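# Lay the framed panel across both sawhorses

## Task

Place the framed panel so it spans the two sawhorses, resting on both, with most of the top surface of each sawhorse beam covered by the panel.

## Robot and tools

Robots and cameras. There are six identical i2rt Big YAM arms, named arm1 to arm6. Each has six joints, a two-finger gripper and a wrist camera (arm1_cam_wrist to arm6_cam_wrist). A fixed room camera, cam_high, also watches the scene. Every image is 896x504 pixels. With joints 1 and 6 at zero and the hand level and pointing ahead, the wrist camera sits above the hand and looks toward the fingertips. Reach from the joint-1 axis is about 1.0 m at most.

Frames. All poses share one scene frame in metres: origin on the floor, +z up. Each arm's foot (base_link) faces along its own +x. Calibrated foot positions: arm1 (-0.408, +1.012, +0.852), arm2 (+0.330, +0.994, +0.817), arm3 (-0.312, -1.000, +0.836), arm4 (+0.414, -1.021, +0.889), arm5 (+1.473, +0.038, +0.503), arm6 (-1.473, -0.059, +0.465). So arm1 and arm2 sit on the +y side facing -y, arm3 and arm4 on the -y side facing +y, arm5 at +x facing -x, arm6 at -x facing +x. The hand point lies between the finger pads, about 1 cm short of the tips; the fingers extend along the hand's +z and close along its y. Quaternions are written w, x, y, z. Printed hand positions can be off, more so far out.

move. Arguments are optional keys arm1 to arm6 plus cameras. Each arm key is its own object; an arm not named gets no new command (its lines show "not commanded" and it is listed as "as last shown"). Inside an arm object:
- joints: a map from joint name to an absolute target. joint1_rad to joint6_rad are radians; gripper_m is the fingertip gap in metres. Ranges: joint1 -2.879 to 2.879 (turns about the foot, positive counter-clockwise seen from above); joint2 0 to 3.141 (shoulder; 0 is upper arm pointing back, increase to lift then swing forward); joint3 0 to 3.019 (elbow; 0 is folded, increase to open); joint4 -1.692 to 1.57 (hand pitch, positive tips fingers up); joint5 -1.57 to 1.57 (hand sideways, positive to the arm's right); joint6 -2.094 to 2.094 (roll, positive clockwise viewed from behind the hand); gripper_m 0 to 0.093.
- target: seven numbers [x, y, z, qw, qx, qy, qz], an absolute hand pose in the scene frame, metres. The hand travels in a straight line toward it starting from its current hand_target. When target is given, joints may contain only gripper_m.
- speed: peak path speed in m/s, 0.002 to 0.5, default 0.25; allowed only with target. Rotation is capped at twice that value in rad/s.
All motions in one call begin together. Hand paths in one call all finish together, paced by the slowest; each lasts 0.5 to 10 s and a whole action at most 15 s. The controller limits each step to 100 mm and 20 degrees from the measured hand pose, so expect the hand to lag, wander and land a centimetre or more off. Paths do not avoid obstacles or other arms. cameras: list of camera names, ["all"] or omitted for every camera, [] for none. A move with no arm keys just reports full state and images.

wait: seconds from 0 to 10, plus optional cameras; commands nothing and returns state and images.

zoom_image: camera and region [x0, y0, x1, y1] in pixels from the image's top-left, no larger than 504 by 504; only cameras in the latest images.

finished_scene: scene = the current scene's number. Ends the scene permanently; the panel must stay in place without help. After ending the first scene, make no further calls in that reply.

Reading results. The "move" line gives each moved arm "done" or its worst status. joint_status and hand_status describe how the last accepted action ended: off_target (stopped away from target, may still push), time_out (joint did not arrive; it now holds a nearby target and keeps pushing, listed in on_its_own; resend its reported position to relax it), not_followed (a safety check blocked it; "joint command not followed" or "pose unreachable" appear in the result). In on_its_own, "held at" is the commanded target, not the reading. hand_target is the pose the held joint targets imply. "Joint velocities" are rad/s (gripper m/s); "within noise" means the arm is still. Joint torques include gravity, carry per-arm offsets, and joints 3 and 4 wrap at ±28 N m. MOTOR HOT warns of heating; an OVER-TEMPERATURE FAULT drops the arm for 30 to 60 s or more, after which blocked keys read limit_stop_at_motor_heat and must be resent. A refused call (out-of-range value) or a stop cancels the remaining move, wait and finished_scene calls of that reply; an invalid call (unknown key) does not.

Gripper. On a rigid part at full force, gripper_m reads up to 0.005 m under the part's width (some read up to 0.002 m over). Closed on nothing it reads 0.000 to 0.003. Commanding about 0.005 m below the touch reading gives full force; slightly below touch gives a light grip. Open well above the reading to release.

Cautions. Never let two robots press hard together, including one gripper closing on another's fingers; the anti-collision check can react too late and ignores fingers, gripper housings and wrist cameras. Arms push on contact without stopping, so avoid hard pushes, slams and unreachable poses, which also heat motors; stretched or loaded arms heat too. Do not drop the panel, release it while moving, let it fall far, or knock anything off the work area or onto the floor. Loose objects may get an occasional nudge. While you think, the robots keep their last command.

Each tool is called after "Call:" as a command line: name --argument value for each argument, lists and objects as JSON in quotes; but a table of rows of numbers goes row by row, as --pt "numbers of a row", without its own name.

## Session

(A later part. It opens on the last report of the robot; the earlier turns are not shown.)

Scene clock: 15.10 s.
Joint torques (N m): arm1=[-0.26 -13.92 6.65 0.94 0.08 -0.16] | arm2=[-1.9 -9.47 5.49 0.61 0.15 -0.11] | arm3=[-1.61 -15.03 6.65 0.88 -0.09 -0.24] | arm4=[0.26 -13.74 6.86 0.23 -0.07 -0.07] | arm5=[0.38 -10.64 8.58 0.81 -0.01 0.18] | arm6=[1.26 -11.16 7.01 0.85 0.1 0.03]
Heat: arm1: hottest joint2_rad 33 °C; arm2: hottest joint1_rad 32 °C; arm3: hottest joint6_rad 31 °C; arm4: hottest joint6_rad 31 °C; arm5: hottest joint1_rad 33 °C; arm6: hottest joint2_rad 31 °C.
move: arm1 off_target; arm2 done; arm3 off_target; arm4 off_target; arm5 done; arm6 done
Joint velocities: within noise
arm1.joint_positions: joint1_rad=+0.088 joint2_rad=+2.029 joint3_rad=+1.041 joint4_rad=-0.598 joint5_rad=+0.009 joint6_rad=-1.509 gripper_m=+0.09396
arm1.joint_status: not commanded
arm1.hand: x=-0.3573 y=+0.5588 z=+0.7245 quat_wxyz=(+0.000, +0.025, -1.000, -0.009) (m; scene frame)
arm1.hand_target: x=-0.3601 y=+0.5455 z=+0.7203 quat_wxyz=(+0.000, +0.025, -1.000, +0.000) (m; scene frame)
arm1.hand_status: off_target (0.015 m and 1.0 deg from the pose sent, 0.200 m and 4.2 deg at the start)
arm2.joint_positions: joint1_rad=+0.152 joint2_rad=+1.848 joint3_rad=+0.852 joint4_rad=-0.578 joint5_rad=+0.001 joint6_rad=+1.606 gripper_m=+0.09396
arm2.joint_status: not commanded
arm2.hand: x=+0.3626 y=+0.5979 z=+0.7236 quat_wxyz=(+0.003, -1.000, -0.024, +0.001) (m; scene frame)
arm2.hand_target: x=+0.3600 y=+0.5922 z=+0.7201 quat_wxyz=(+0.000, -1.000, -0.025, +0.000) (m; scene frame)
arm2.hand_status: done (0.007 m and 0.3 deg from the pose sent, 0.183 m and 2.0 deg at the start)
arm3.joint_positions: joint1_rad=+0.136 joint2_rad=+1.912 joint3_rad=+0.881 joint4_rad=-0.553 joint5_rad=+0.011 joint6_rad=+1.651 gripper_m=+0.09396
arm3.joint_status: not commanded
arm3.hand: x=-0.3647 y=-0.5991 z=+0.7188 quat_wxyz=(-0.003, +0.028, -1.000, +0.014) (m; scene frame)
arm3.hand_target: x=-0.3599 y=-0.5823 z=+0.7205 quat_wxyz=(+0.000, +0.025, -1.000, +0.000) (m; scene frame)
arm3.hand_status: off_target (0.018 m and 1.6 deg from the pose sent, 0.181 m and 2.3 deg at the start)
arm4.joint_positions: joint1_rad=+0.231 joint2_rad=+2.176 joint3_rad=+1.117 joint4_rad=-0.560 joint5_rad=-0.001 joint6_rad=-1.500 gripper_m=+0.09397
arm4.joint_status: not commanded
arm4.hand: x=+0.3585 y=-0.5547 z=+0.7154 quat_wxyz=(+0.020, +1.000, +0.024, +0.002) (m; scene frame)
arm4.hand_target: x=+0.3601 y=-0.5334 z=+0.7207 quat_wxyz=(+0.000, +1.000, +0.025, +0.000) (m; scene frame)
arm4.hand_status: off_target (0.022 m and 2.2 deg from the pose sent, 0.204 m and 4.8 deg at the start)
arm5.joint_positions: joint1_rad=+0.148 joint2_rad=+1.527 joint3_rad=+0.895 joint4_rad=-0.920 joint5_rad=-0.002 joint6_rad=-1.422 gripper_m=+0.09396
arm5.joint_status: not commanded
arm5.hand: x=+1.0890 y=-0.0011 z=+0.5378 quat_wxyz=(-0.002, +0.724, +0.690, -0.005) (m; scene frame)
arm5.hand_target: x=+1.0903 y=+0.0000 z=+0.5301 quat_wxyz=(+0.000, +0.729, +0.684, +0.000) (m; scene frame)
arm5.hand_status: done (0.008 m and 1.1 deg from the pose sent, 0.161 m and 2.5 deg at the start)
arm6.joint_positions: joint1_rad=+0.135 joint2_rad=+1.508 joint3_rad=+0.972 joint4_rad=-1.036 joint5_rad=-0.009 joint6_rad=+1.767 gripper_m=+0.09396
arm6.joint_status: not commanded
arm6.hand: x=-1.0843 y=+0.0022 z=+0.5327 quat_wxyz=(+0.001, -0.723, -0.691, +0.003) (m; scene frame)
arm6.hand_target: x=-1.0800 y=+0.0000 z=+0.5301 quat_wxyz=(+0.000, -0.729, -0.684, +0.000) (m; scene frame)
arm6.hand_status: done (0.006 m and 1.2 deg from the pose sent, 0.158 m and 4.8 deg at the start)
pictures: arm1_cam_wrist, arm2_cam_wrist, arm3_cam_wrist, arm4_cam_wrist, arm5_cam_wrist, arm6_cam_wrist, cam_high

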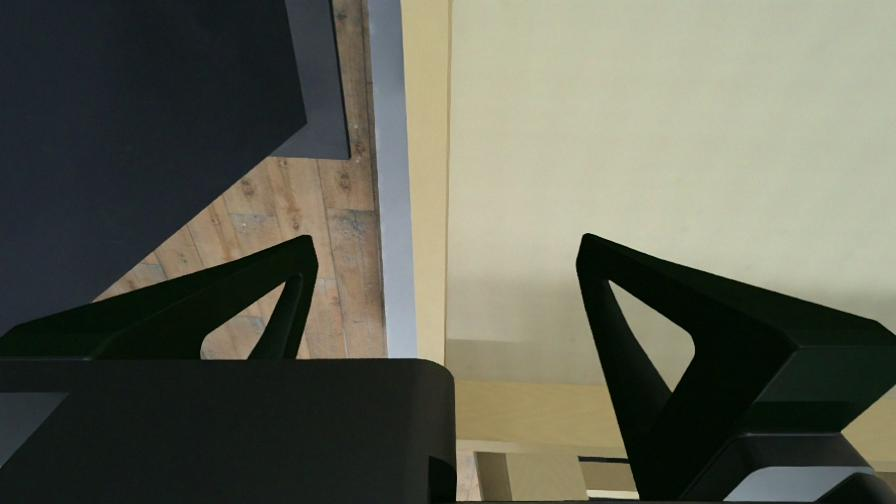

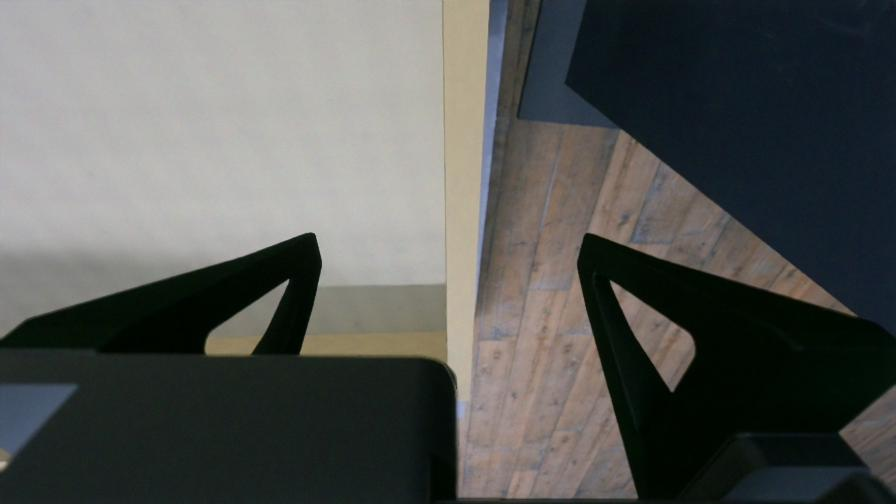

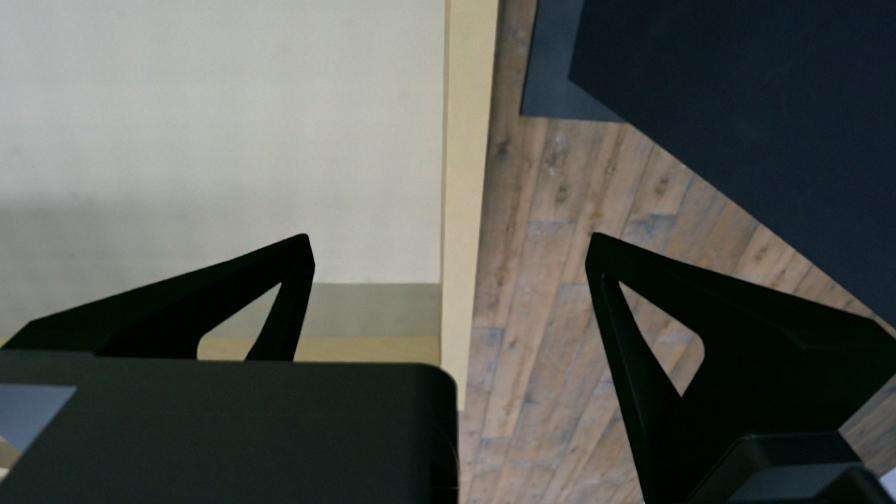

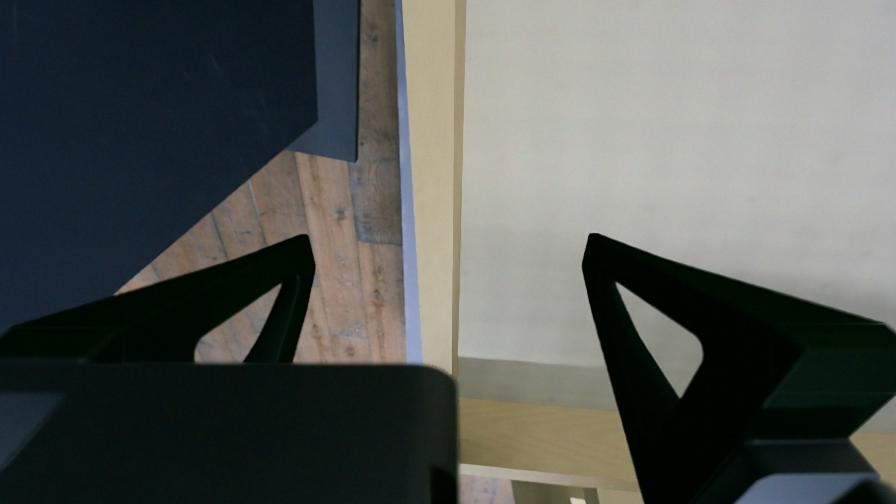

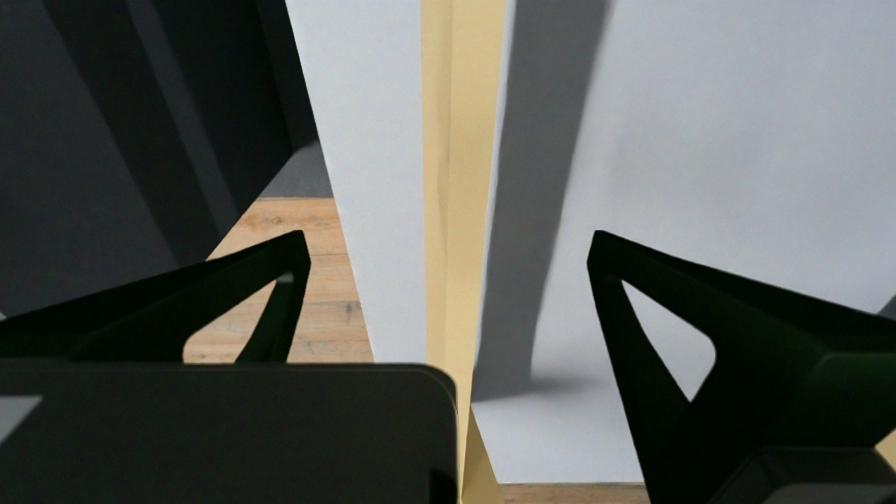

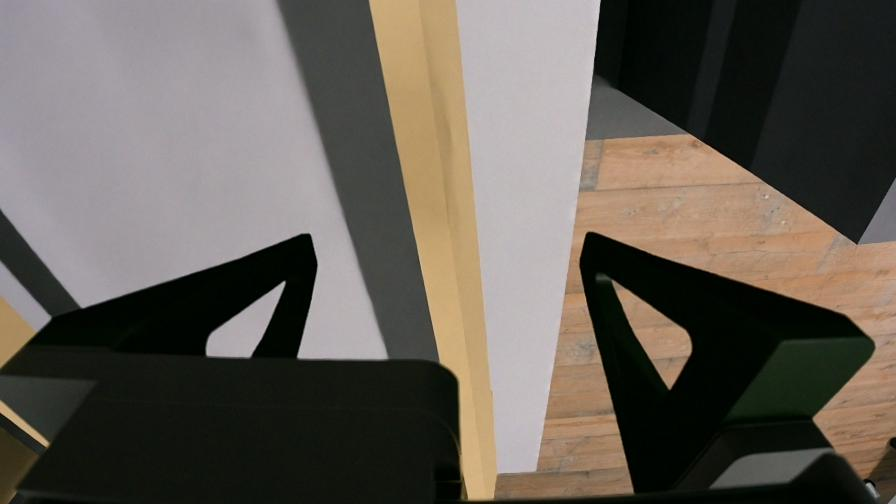

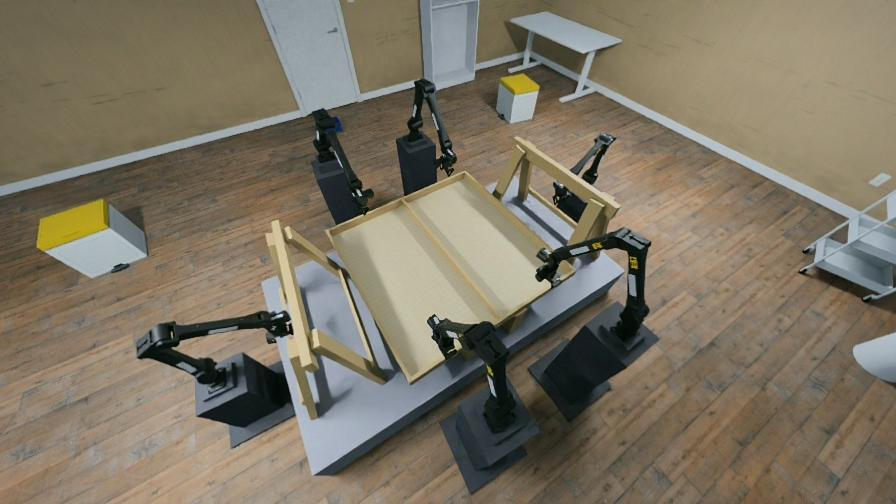

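Call:
move --arm1 '{"target":[-0.36,0.553,0.597,0,-0.025,1,0]}' --arm2 '{"target":[0.36,0.600,0.597,0,1,0.025,0]}' --arm3 '{"target":[-0.36,-0.588,0.602,0,-0.025,1,0]}' --arm4 '{"target":[0.36,-0.538,0.607,0,1,0.025,0]}' --arm5 '{"target":[1.088,0.0,0.405,0,0.73,0.685,0]}' --arm6 '{"target":[-1.075,0.0,0.41,0,0.73,0.685,0]}'

Call:
move --arm1 '{"joints":{"gripper_m":0.012}}' --arm2 '{"joints":{"gripper_m":0.012}}' --arm3 '{"joints":{"gripper_m":0.012}}' --arm4 '{"joints":{"gripper_m":0.012}}' --arm5 '{"joints":{"gripper_m":0.03}}' --arm6 '{"joints":{"gripper_m":0.03}}'

Scene clock: 17.40 s.
Joint torques (N m): arm1=[-0.26 -15.15 3.96 0.92 0.08 -0.15] | arm2=[-1.73 -10.7 3.52 0.61 0.15 -0.09] | arm3=[-1.67 -16.56 3.69 0.87 -0.1 -0.24] | arm4=[0.44 -14.97 4.3 0.18 -0.09 -0.06] | arm5=[0.38 -12.1 6.43 0.81 -0.02 0.17] | arm6=[1.38 -12.75 5.55 0.83 0.1 0.02]
Heat: arm1: hottest joint2_rad 33 °C; arm2: hottest joint1_rad 32 °C; arm3: hottest joint6_rad 31 °C; arm4: hottest joint6_rad 31 °C; arm5: hottest joint1_rad 33 °C; arm6: hottest joint2_rad 31 °C.
move: arm1 done; arm2 done; arm3 off_target; arm4 off_target; arm5 done; arm6 done
Joint velocities: within noise
arm1.joint_positions: joint1_rad=+0.088 joint2_rad=+2.323 joint3_rad=+1.094 joint4_rad=-0.348 joint5_rad=+0.009 joint6_rad=-1.511 gripper_m=+0.09396
arm1.joint_status: not commanded
arm1.hand: x=-0.3560 y=+0.5588 z=+0.6041 quat_wxyz=(+0.000, +0.026, -1.000, -0.004) (m; scene frame)
arm1.hand_target: x=-0.3599 y=+0.5532 z=+0.5972 quat_wxyz=(+0.000, +0.025, -1.000, +0.000) (m; scene frame)
arm1.hand_status: done (0.010 m and 0.5 deg from the pose sent, 0.128 m and 1.0 deg at the start)
arm2.joint_positions: joint1_rad=+0.152 joint2_rad=+2.179 joint3_rad=+0.863 joint4_rad=-0.264 joint5_rad=+0.001 joint6_rad=+1.606 gripper_m=+0.09396
arm2.joint_status: not commanded
arm2.hand: x=+0.3618 y=+0.6073 z=+0.6010 quat_wxyz=(+0.005, -1.000, -0.024, +0.001) (m; scene frame)
arm2.hand_target: x=+0.3600 y=+0.6002 z=+0.5971 quat_wxyz=(+0.000, -1.000, -0.025, +0.000) (m; scene frame)
arm2.hand_status: done (0.009 m and 0.6 deg from the pose sent, 0.127 m and 0.3 deg at the start)
arm3.joint_positions: joint1_rad=+0.135 joint2_rad=+2.221 joint3_rad=+0.928 joint4_rad=-0.275 joint5_rad=+0.011 joint6_rad=+1.650 gripper_m=+0.09396
arm3.joint_status: not commanded
arm3.hand: x=-0.3658 y=-0.5965 z=+0.6051 quat_wxyz=(-0.002, +0.028, -1.000, +0.006) (m; scene frame)
arm3.hand_target: x=-0.3599 y=-0.5881 z=+0.6022 quat_wxyz=(+0.000, +0.025, -1.000, +0.000) (m; scene frame)
arm3.hand_status: off_target (0.011 m and 0.8 deg from the pose sent, 0.117 m and 1.6 deg at the start)
arm4.joint_positions: joint1_rad=+0.231 joint2_rad=+2.446 joint3_rad=+1.198 joint4_rad=-0.362 joint5_rad=-0.001 joint6_rad=-1.500 gripper_m=+0.09397
arm4.joint_status: not commanded
arm4.hand: x=+0.3584 y=-0.5545 z=+0.6039 quat_wxyz=(+0.015, +1.000, +0.024, +0.001) (m; scene frame)
arm4.hand_target: x=+0.3601 y=-0.5383 z=+0.6073 quat_wxyz=(+0.000, +1.000, +0.025, +0.000) (m; scene frame)
arm4.hand_status: off_target (0.017 m and 1.8 deg from the pose sent, 0.110 m and 2.3 deg at the start)
arm5.joint_positions: joint1_rad=+0.148 joint2_rad=+1.813 joint3_rad=+0.809 joint4_rad=-0.555 joint5_rad=-0.002 joint6_rad=-1.422 gripper_m=+0.09396
arm5.joint_status: not commanded
arm5.hand: x=+1.0891 y=-0.0012 z=+0.4113 quat_wxyz=(+0.000, +0.724, +0.690, -0.002) (m; scene frame)
arm5.hand_target: x=+1.0881 y=-0.0001 z=+0.4052 quat_wxyz=(+0.000, +0.729, +0.684, +0.000) (m; scene frame)
arm5.hand_status: done (0.007 m and 0.9 deg from the pose sent, 0.133 m and 1.1 deg at the start)
arm6.joint_positions: joint1_rad=+0.135 joint2_rad=+1.749 joint3_rad=+0.870 joint4_rad=-0.697 joint5_rad=-0.009 joint6_rad=+1.768 gripper_m=+0.09396
arm6.joint_status: not commanded
arm6.hand: x=-1.0798 y=+0.0016 z=+0.4125 quat_wxyz=(+0.002, -0.723, -0.691, +0.004) (m; scene frame)
arm6.hand_target: x=-1.0750 y=+0.0000 z=+0.4102 quat_wxyz=(+0.000, -0.729, -0.684, +0.000) (m; scene frame)
arm6.hand_status: done (0.006 m and 1.1 deg from the pose sent, 0.123 m and 1.2 deg at the start)
pictures: arm1_cam_wrist, arm2_cam_wrist, arm3_cam_wrist, arm4_cam_wrist, arm5_cam_wrist, arm6_cam_wrist, cam_high

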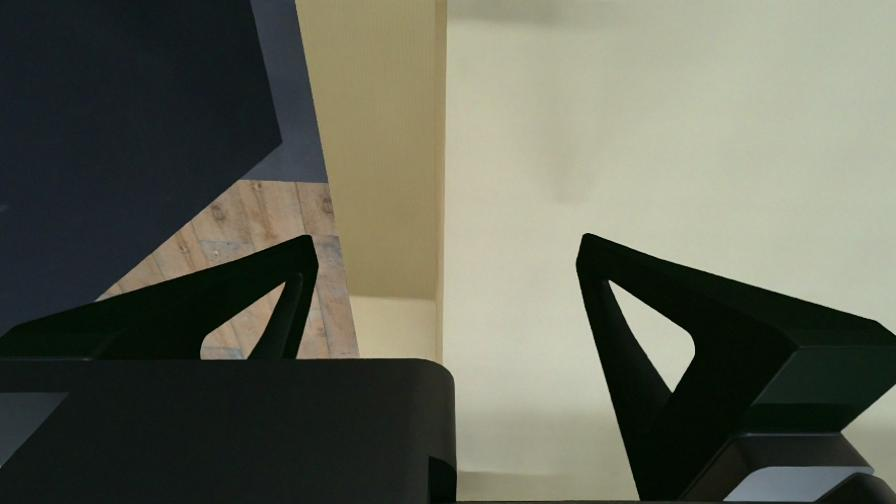

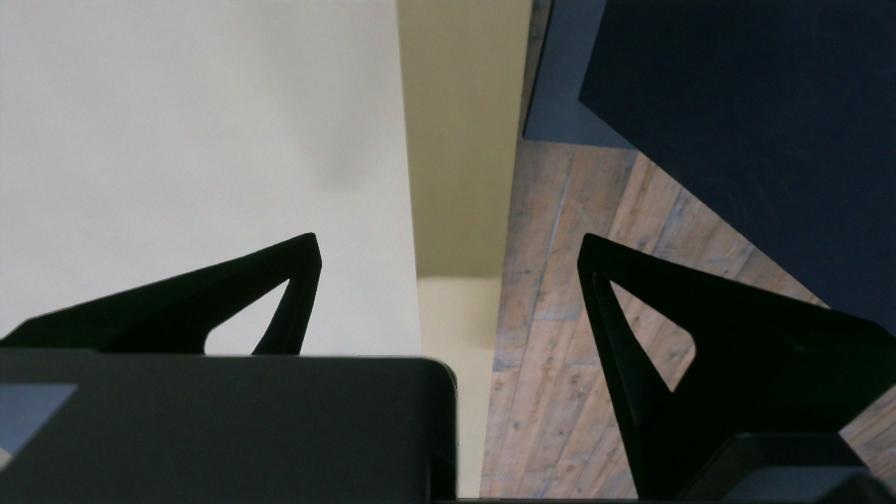

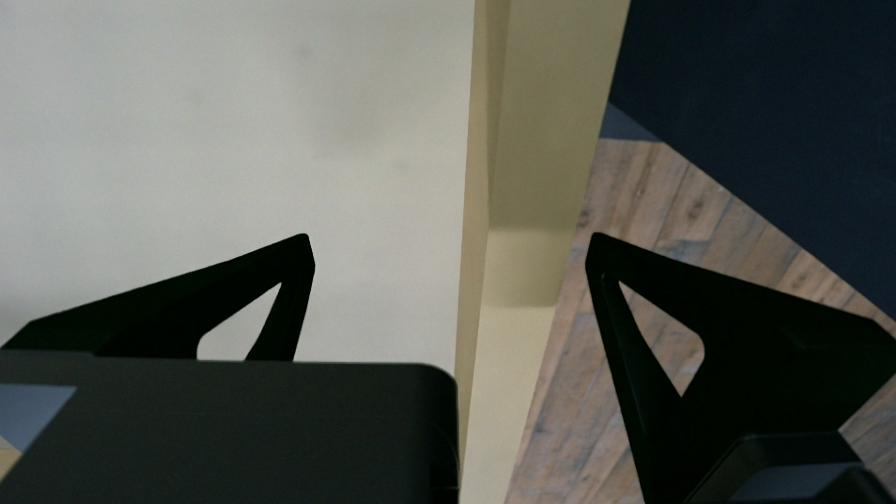

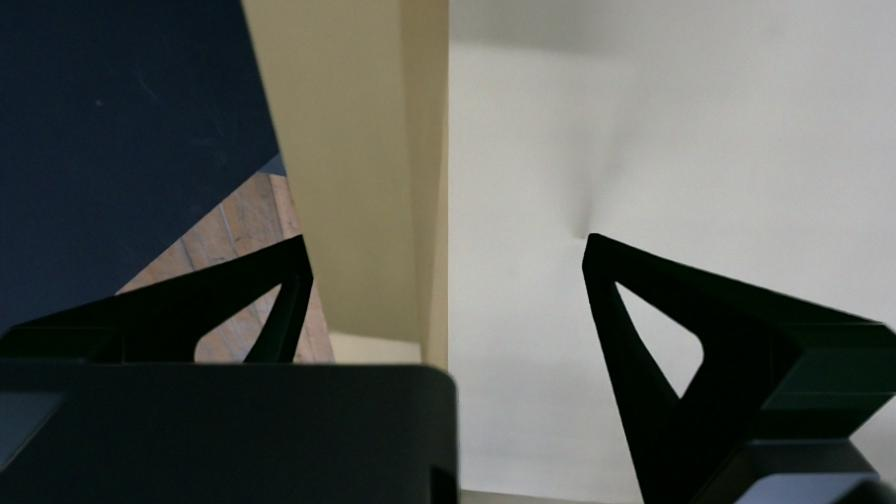

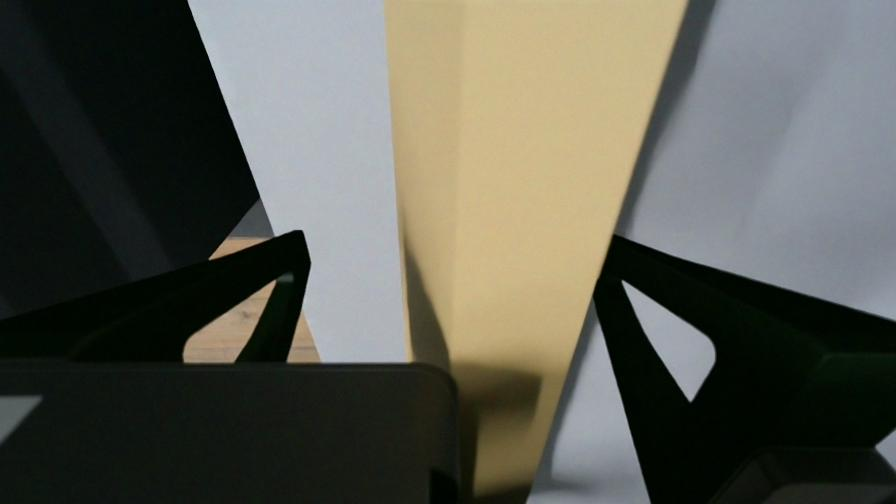

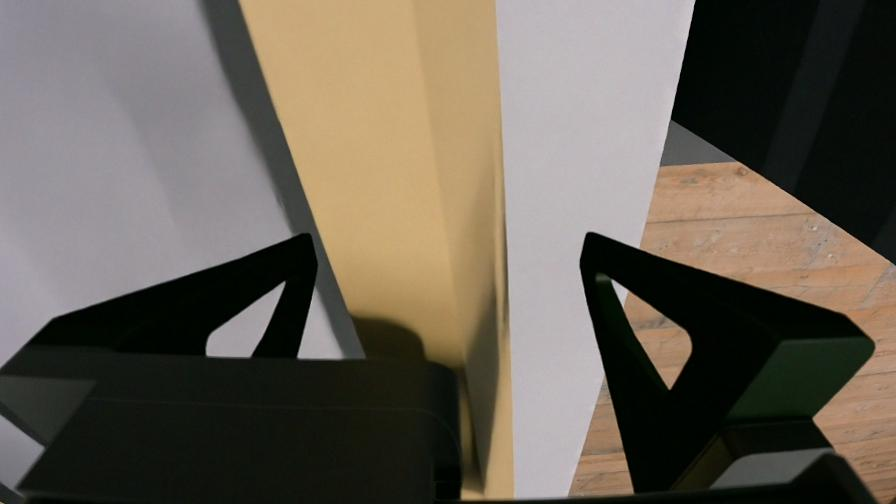

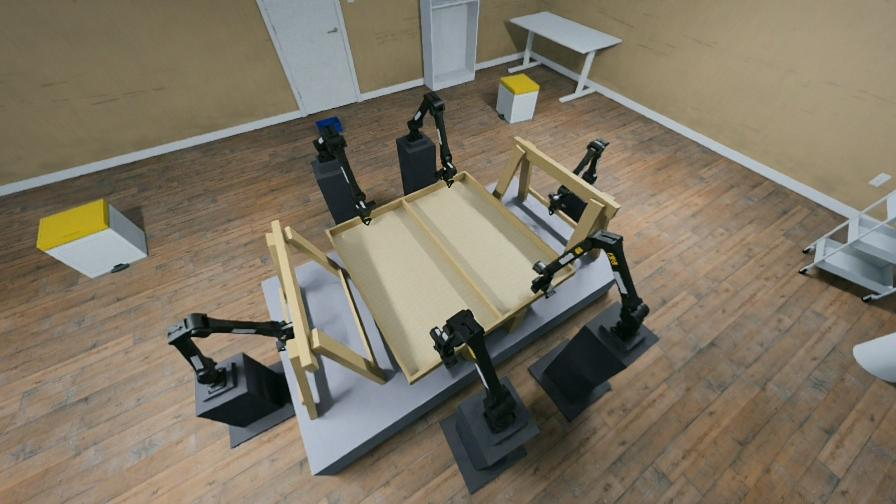

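Scene clock: 18.70 s.
Joint torques (N m): arm1=[-0.26 -15.15 4.78 1.13 0.11 -0.24] | arm2=[-1.73 -10.64 3.52 0.64 0.16 -0.03] | arm3=[-1.67 -16.5 4.63 1.54 0.13 -0.35] | arm4=[0.38 -15.09 5.09 0.47 -0.07 -0.08] | arm5=[0.32 -12.16 6.43 0.8 -0.03 0.15] | arm6=[1.49 -12.69 5.91 1.02 0.73 0.57]
Heat: arm1: hottest joint2_rad 33 °C; arm2: hottest joint1_rad 32 °C; arm3: hottest joint6_rad 31 °C; arm4: hottest joint6_rad 31 °C; arm5: hottest joint1_rad 33 °C; arm6: hottest joint2_rad 31 °C.
move: arm1 off_target; arm2 off_target; arm3 off_target; arm4 off_target; arm5 done; arm6 done
Joint velocities: within noise
arm1.joint_positions: joint1_rad=+0.087 joint2_rad=+2.325 joint3_rad=+1.081 joint4_rad=-0.354 joint5_rad=+0.008 joint6_rad=-1.501 gripper_m=+0.01799
arm1.joint_status: gripper_m off_target (ended at +0.01801, target +0.01200)
arm1.hand: x=-0.3574 y=+0.5695 z=+0.6015 quat_wxyz=(+0.000, +0.021, -1.000, -0.015) (m; scene frame)
arm1.hand_target: x=-0.3601 y=+0.5531 z=+0.5972 quat_wxyz=(+0.000, +0.025, -1.000, +0.000) (m; scene frame)
arm1.hand_status: not commanded
arm2.joint_positions: joint1_rad=+0.152 joint2_rad=+2.179 joint3_rad=+0.863 joint4_rad=-0.265 joint5_rad=+0.001 joint6_rad=+1.600 gripper_m=+0.01795
arm2.joint_status: gripper_m off_target (ended at +0.01798, target +0.01200)
arm2.hand: x=+0.3618 y=+0.6076 z=+0.6010 quat_wxyz=(+0.006, -1.000, -0.028, +0.001) (m; scene frame)
arm2.hand_target: x=+0.3599 y=+0.6002 z=+0.5971 quat_wxyz=(+0.000, -1.000, -0.025, +0.000) (m; scene frame)
arm2.hand_status: not commanded
arm3.joint_positions: joint1_rad=+0.135 joint2_rad=+2.226 joint3_rad=+0.913 joint4_rad=-0.293 joint5_rad=+0.005 joint6_rad=+1.663 gripper_m=+0.01865
arm3.joint_status: gripper_m off_target (ended at +0.01867, target +0.01200)
arm3.hand: x=-0.3645 y=-0.6114 z=+0.6024 quat_wxyz=(-0.002, +0.021, -0.999, +0.025) (m; scene frame)
arm3.hand_target: x=-0.3600 y=-0.5882 z=+0.6022 quat_wxyz=(+0.000, +0.025, -1.000, +0.000) (m; scene frame)
arm3.hand_status: not commanded
arm4.joint_positions: joint1_rad=+0.231 joint2_rad=+2.450 joint3_rad=+1.186 joint4_rad=-0.370 joint5_rad=+0.000 joint6_rad=-1.499 gripper_m=+0.02162
arm4.joint_status: gripper_m off_target (ended at +0.02165, target +0.01200)
arm4.hand: x=+0.3598 y=-0.5653 z=+0.6008 quat_wxyz=(+0.027, +0.999, +0.024, +0.003) (m; scene frame)
arm4.hand_target: x=+0.3602 y=-0.5383 z=+0.6073 quat_wxyz=(+0.000, +1.000, +0.025, +0.000) (m; scene frame)
arm4.hand_status: not commanded
arm5.joint_positions: joint1_rad=+0.148 joint2_rad=+1.813 joint3_rad=+0.809 joint4_rad=-0.555 joint5_rad=-0.002 joint6_rad=-1.419 gripper_m=+0.03026
arm5.joint_status: all done
arm5.hand: x=+1.0890 y=-0.0012 z=+0.4113 quat_wxyz=(+0.000, +0.725, +0.689, -0.002) (m; scene frame)
arm5.hand_target: x=+1.0881 y=-0.0001 z=+0.4052 quat_wxyz=(+0.000, +0.729, +0.684, +0.000) (m; scene frame)
arm5.hand_status: not commanded
arm6.joint_positions: joint1_rad=+0.133 joint2_rad=+1.749 joint3_rad=+0.866 joint4_rad=-0.701 joint5_rad=-0.024 joint6_rad=+1.716 gripper_m=+0.03000
arm6.joint_status: all done
arm6.hand: x=-1.0838 y=+0.0028 z=+0.4112 quat_wxyz=(+0.010, -0.706, -0.709, +0.003) (m; scene frame)
arm6.hand_target: x=-1.0750 y=+0.0000 z=+0.4101 quat_wxyz=(+0.000, -0.729, -0.684, +0.000) (m; scene frame)
arm6.hand_status: not commanded
pictures: arm1_cam_wrist, arm2_cam_wrist, arm3_cam_wrist, arm4_cam_wrist, arm5_cam_wrist, arm6_cam_wrist, cam_high

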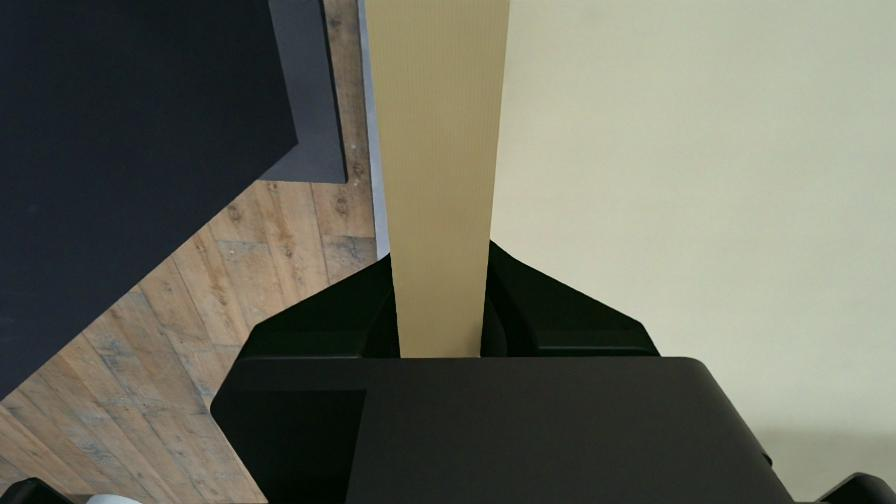

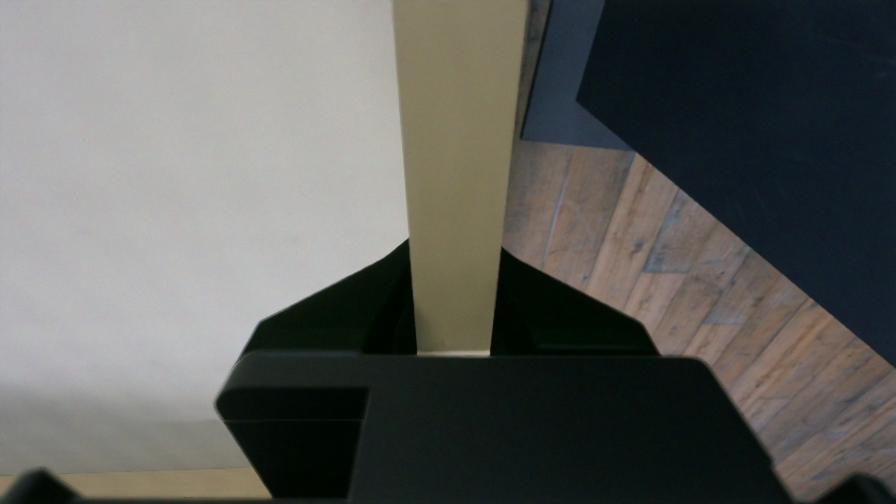

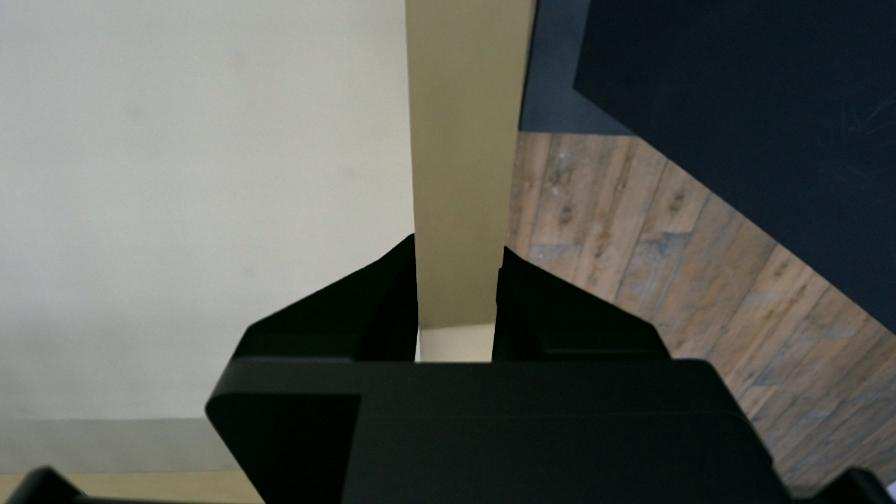

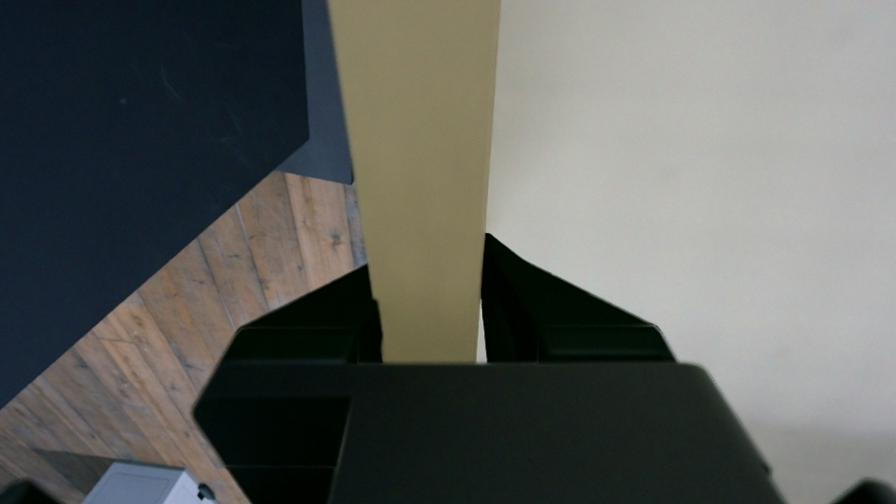

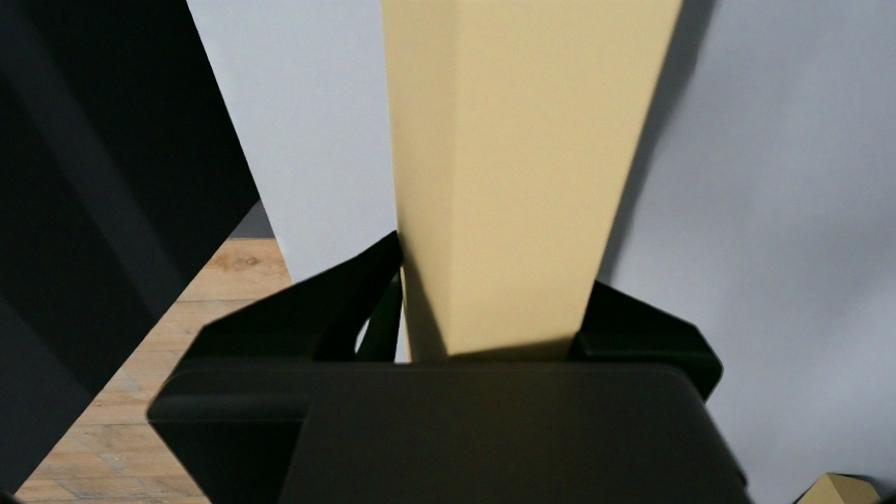

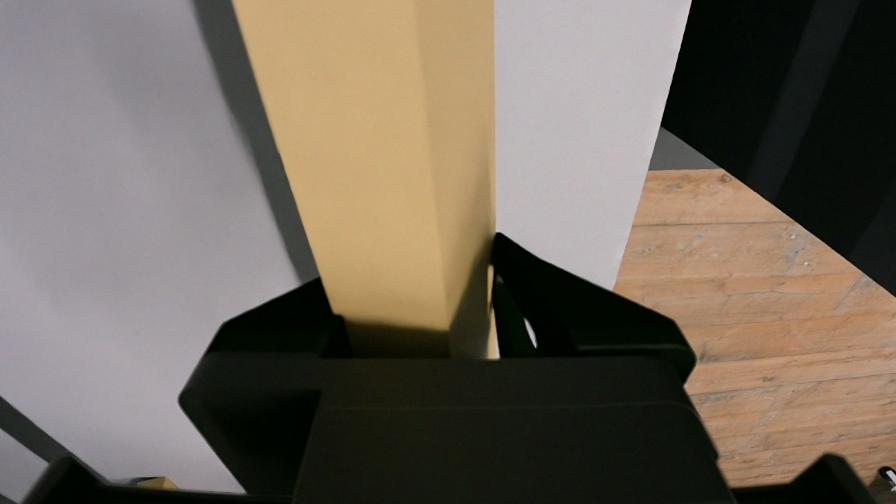

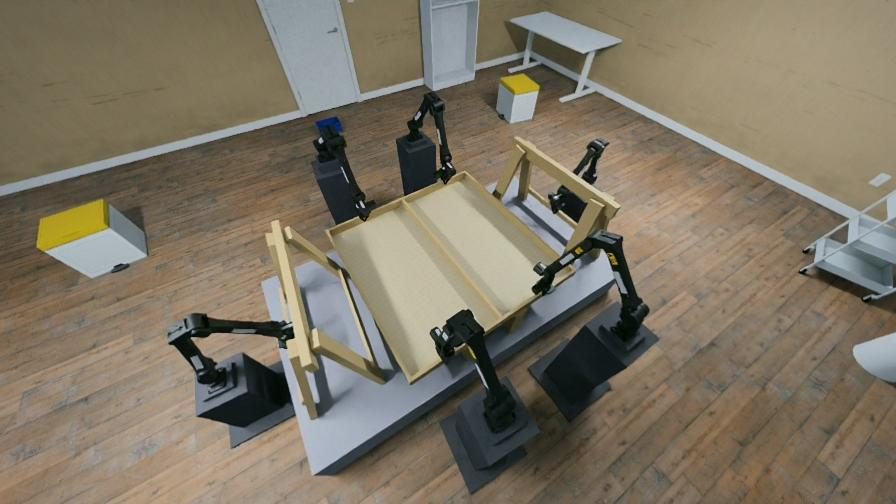

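Call:
move --arm1 '{"target":[-0.36,0.553,0.71,0,-0.025,1,0],"joints":{"gripper_m":0.004},"speed":0.08}' --arm2 '{"target":[0.36,0.600,0.71,0,1,0.025,0],"joints":{"gripper_m":0.004},"speed":0.08}' --arm3 '{"target":[-0.36,-0.588,0.71,0,-0.025,1,0],"joints":{"gripper_m":0.004},"speed":0.08}' --arm4 '{"target":[0.36,-0.538,0.71,0,1,0.025,0],"joints":{"gripper_m":0.004},"speed":0.08}'

Scene clock: 21.17 s.
Joint torques (N m): arm1=[0.21 -23.24 4.57 -2.11 0.05 -0.17] | arm2=[-1.61 -20.01 3.84 -2.89 0.08 0.07] | arm3=[-1.32 -25.99 3.59 -2.25 0.16 -0.29] | arm4=[0.91 -22.59 3.62 -2.78 -0.12 -0.02] | arm5=[0.32 -12.1 6.43 0.8 -0.02 0.15] | arm6=[1.49 -12.75 5.9 0.99 0.74 0.56]
Heat: arm1: hottest joint2_rad 33 °C; arm2: hottest joint1_rad 32 °C; arm3: hottest joint6_rad 31 °C; arm4: hottest joint6_rad 31 °C; arm5: hottest joint1_rad 33 °C; arm6: hottest joint2_rad 31 °C.
move: arm1 off_target; arm2 off_target; arm3 off_target; arm4 off_target
Joint velocities: within noise
arm1.joint_positions: joint1_rad=+0.084 joint2_rad=+2.168 joint3_rad=+1.026 joint4_rad=-0.472 joint5_rad=+0.010 joint6_rad=-1.506 gripper_m=+0.01795
arm1.joint_status: gripper_m off_target (ended at +0.01795, target +0.00400)
arm1.hand: x=-0.3603 y=+0.5764 z=+0.6616 quat_wxyz=(+0.002, +0.022, -0.999, -0.023) (m; scene frame)
arm1.hand_target: x=-0.3600 y=+0.5540 z=+0.7064 quat_wxyz=(+0.000, +0.025, -1.000, +0.001) (m; scene frame)
arm1.hand_status: off_target (0.054 m and 2.7 deg from the pose sent, 0.110 m and 1.8 deg at the start)
arm2.joint_positions: joint1_rad=+0.151 joint2_rad=+2.008 joint3_rad=+0.826 joint4_rad=-0.428 joint5_rad=+0.003 joint6_rad=+1.589 gripper_m=+0.01810
arm2.joint_status: gripper_m off_target (ended at +0.01810, target +0.00400)
arm2.hand: x=+0.3602 y=+0.6162 z=+0.6598 quat_wxyz=(+0.020, -0.999, -0.032, +0.003) (m; scene frame)
arm2.hand_target: x=+0.3600 y=+0.6008 z=+0.7043 quat_wxyz=(-0.001, -1.000, -0.025, +0.000) (m; scene frame)
arm2.hand_status: off_target (0.053 m and 2.5 deg from the pose sent, 0.109 m and 0.7 deg at the start)
arm3.joint_positions: joint1_rad=+0.133 joint2_rad=+2.066 joint3_rad=+0.884 joint4_rad=-0.426 joint5_rad=+0.005 joint6_rad=+1.658 gripper_m=+0.01862
arm3.joint_status: gripper_m off_target (ended at +0.01862, target +0.00400)
arm3.hand: x=-0.3635 y=-0.6088 z=+0.6599 quat_wxyz=(-0.002, +0.022, -0.999, +0.026) (m; scene frame)
arm3.hand_target: x=-0.3601 y=-0.5892 z=+0.7047 quat_wxyz=(+0.000, +0.025, -1.000, -0.001) (m; scene frame)
arm3.hand_status: off_target (0.054 m and 3.0 deg from the pose sent, 0.110 m and 2.9 deg at the start)
arm4.joint_positions: joint1_rad=+0.228 joint2_rad=+2.306 joint3_rad=+1.131 joint4_rad=-0.444 joint5_rad=+0.001 joint6_rad=-1.505 gripper_m=+0.02077
arm4.joint_status: gripper_m off_target (ended at +0.02077, target +0.00400)
arm4.hand: x=+0.3609 y=-0.5604 z=+0.6586 quat_wxyz=(+0.019, +1.000, +0.025, +0.002) (m; scene frame)
arm4.hand_target: x=+0.3601 y=-0.5389 z=+0.7061 quat_wxyz=(-0.001, +1.000, +0.025, +0.000) (m; scene frame)
arm4.hand_status: off_target (0.056 m and 2.2 deg from the pose sent, 0.113 m and 3.1 deg at the start)
arm5, arm6: as last shown
arm6.joint_positions: joint1_rad=+0.133 joint2_rad=+1.749 joint3_rad=+0.866 joint4_rad=-0.701 joint5_rad=-0.024 joint6_rad=+1.716 gripper_m=+0.03024
arm6.hand: x=-1.0838 y=+0.0028 z=+0.4112 quat_wxyz=(+0.010, -0.705, -0.709, +0.003) (m; scene frame)
pictures: arm1_cam_wrist, arm2_cam_wrist, arm3_cam_wrist, arm4_cam_wrist, arm5_cam_wrist, arm6_cam_wrist, cam_high

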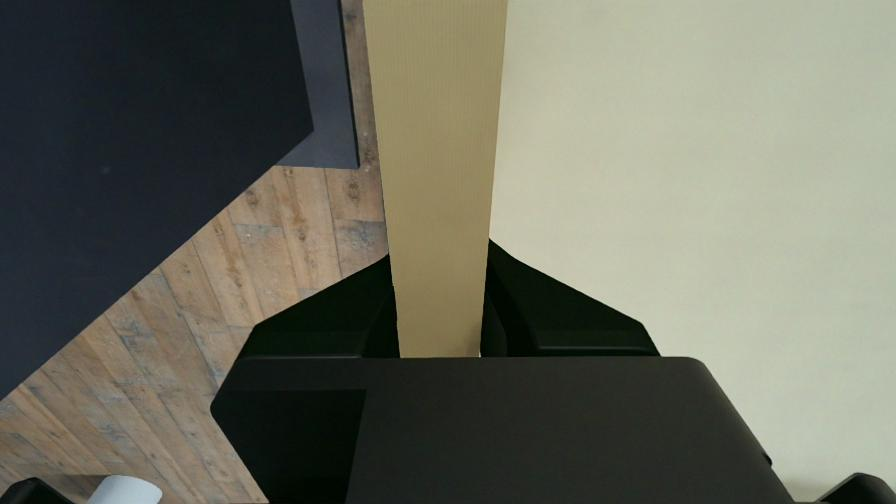

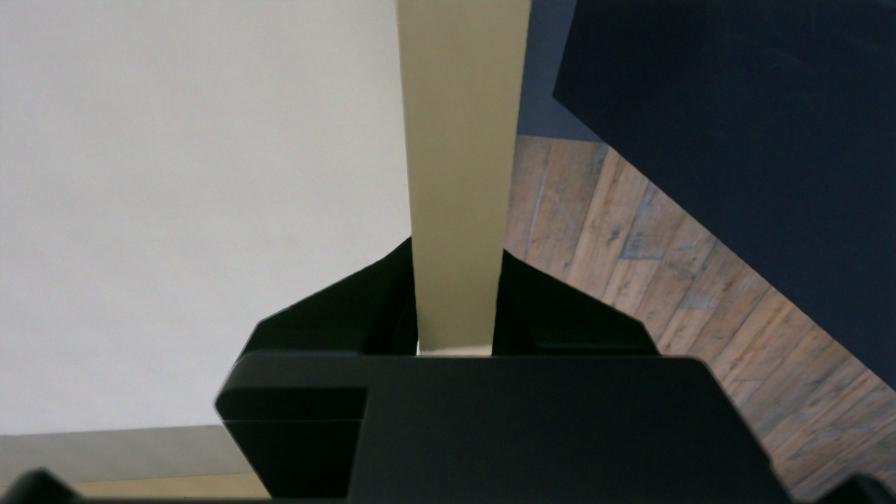

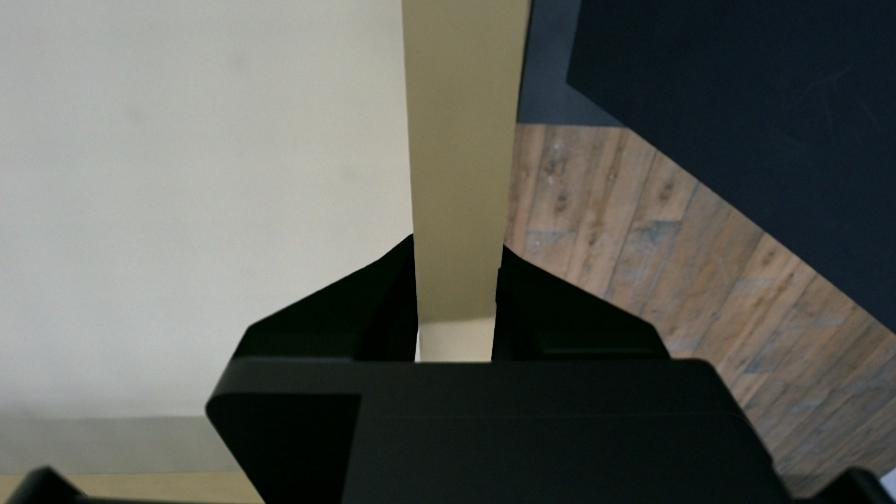

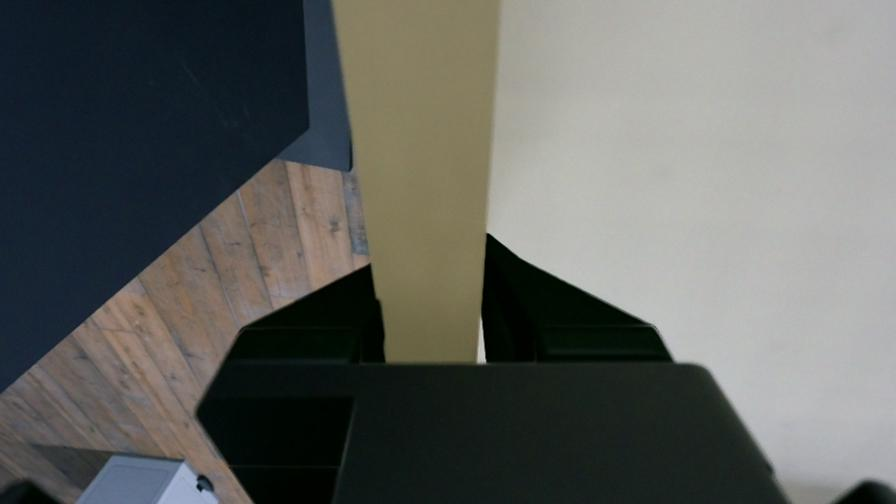

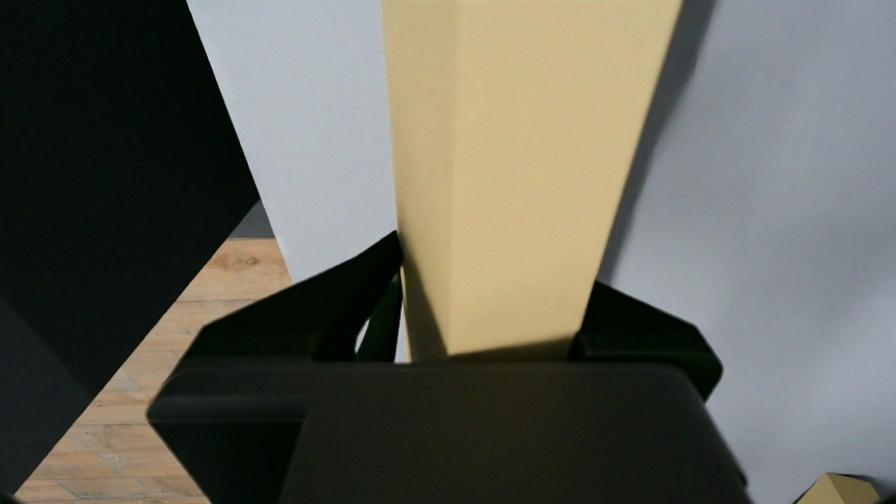

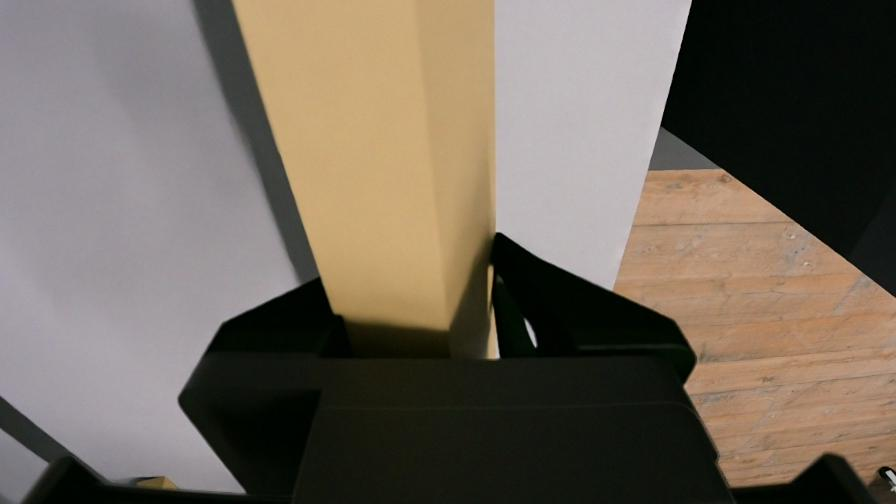

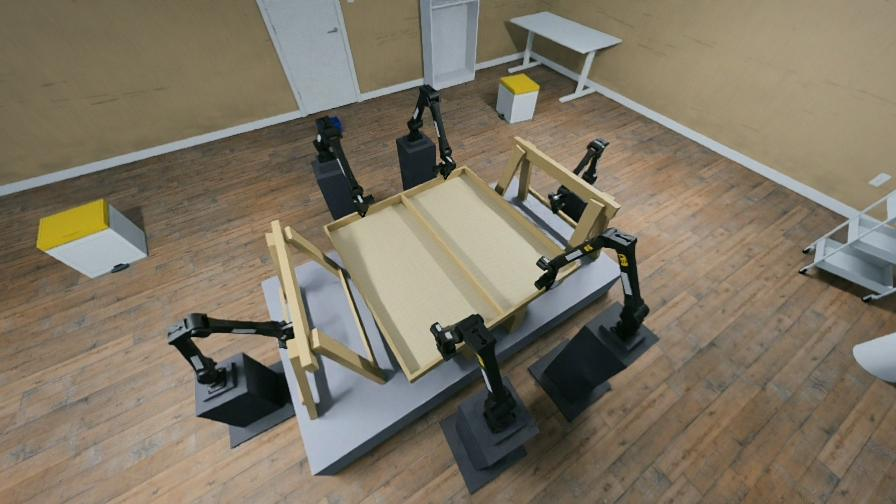

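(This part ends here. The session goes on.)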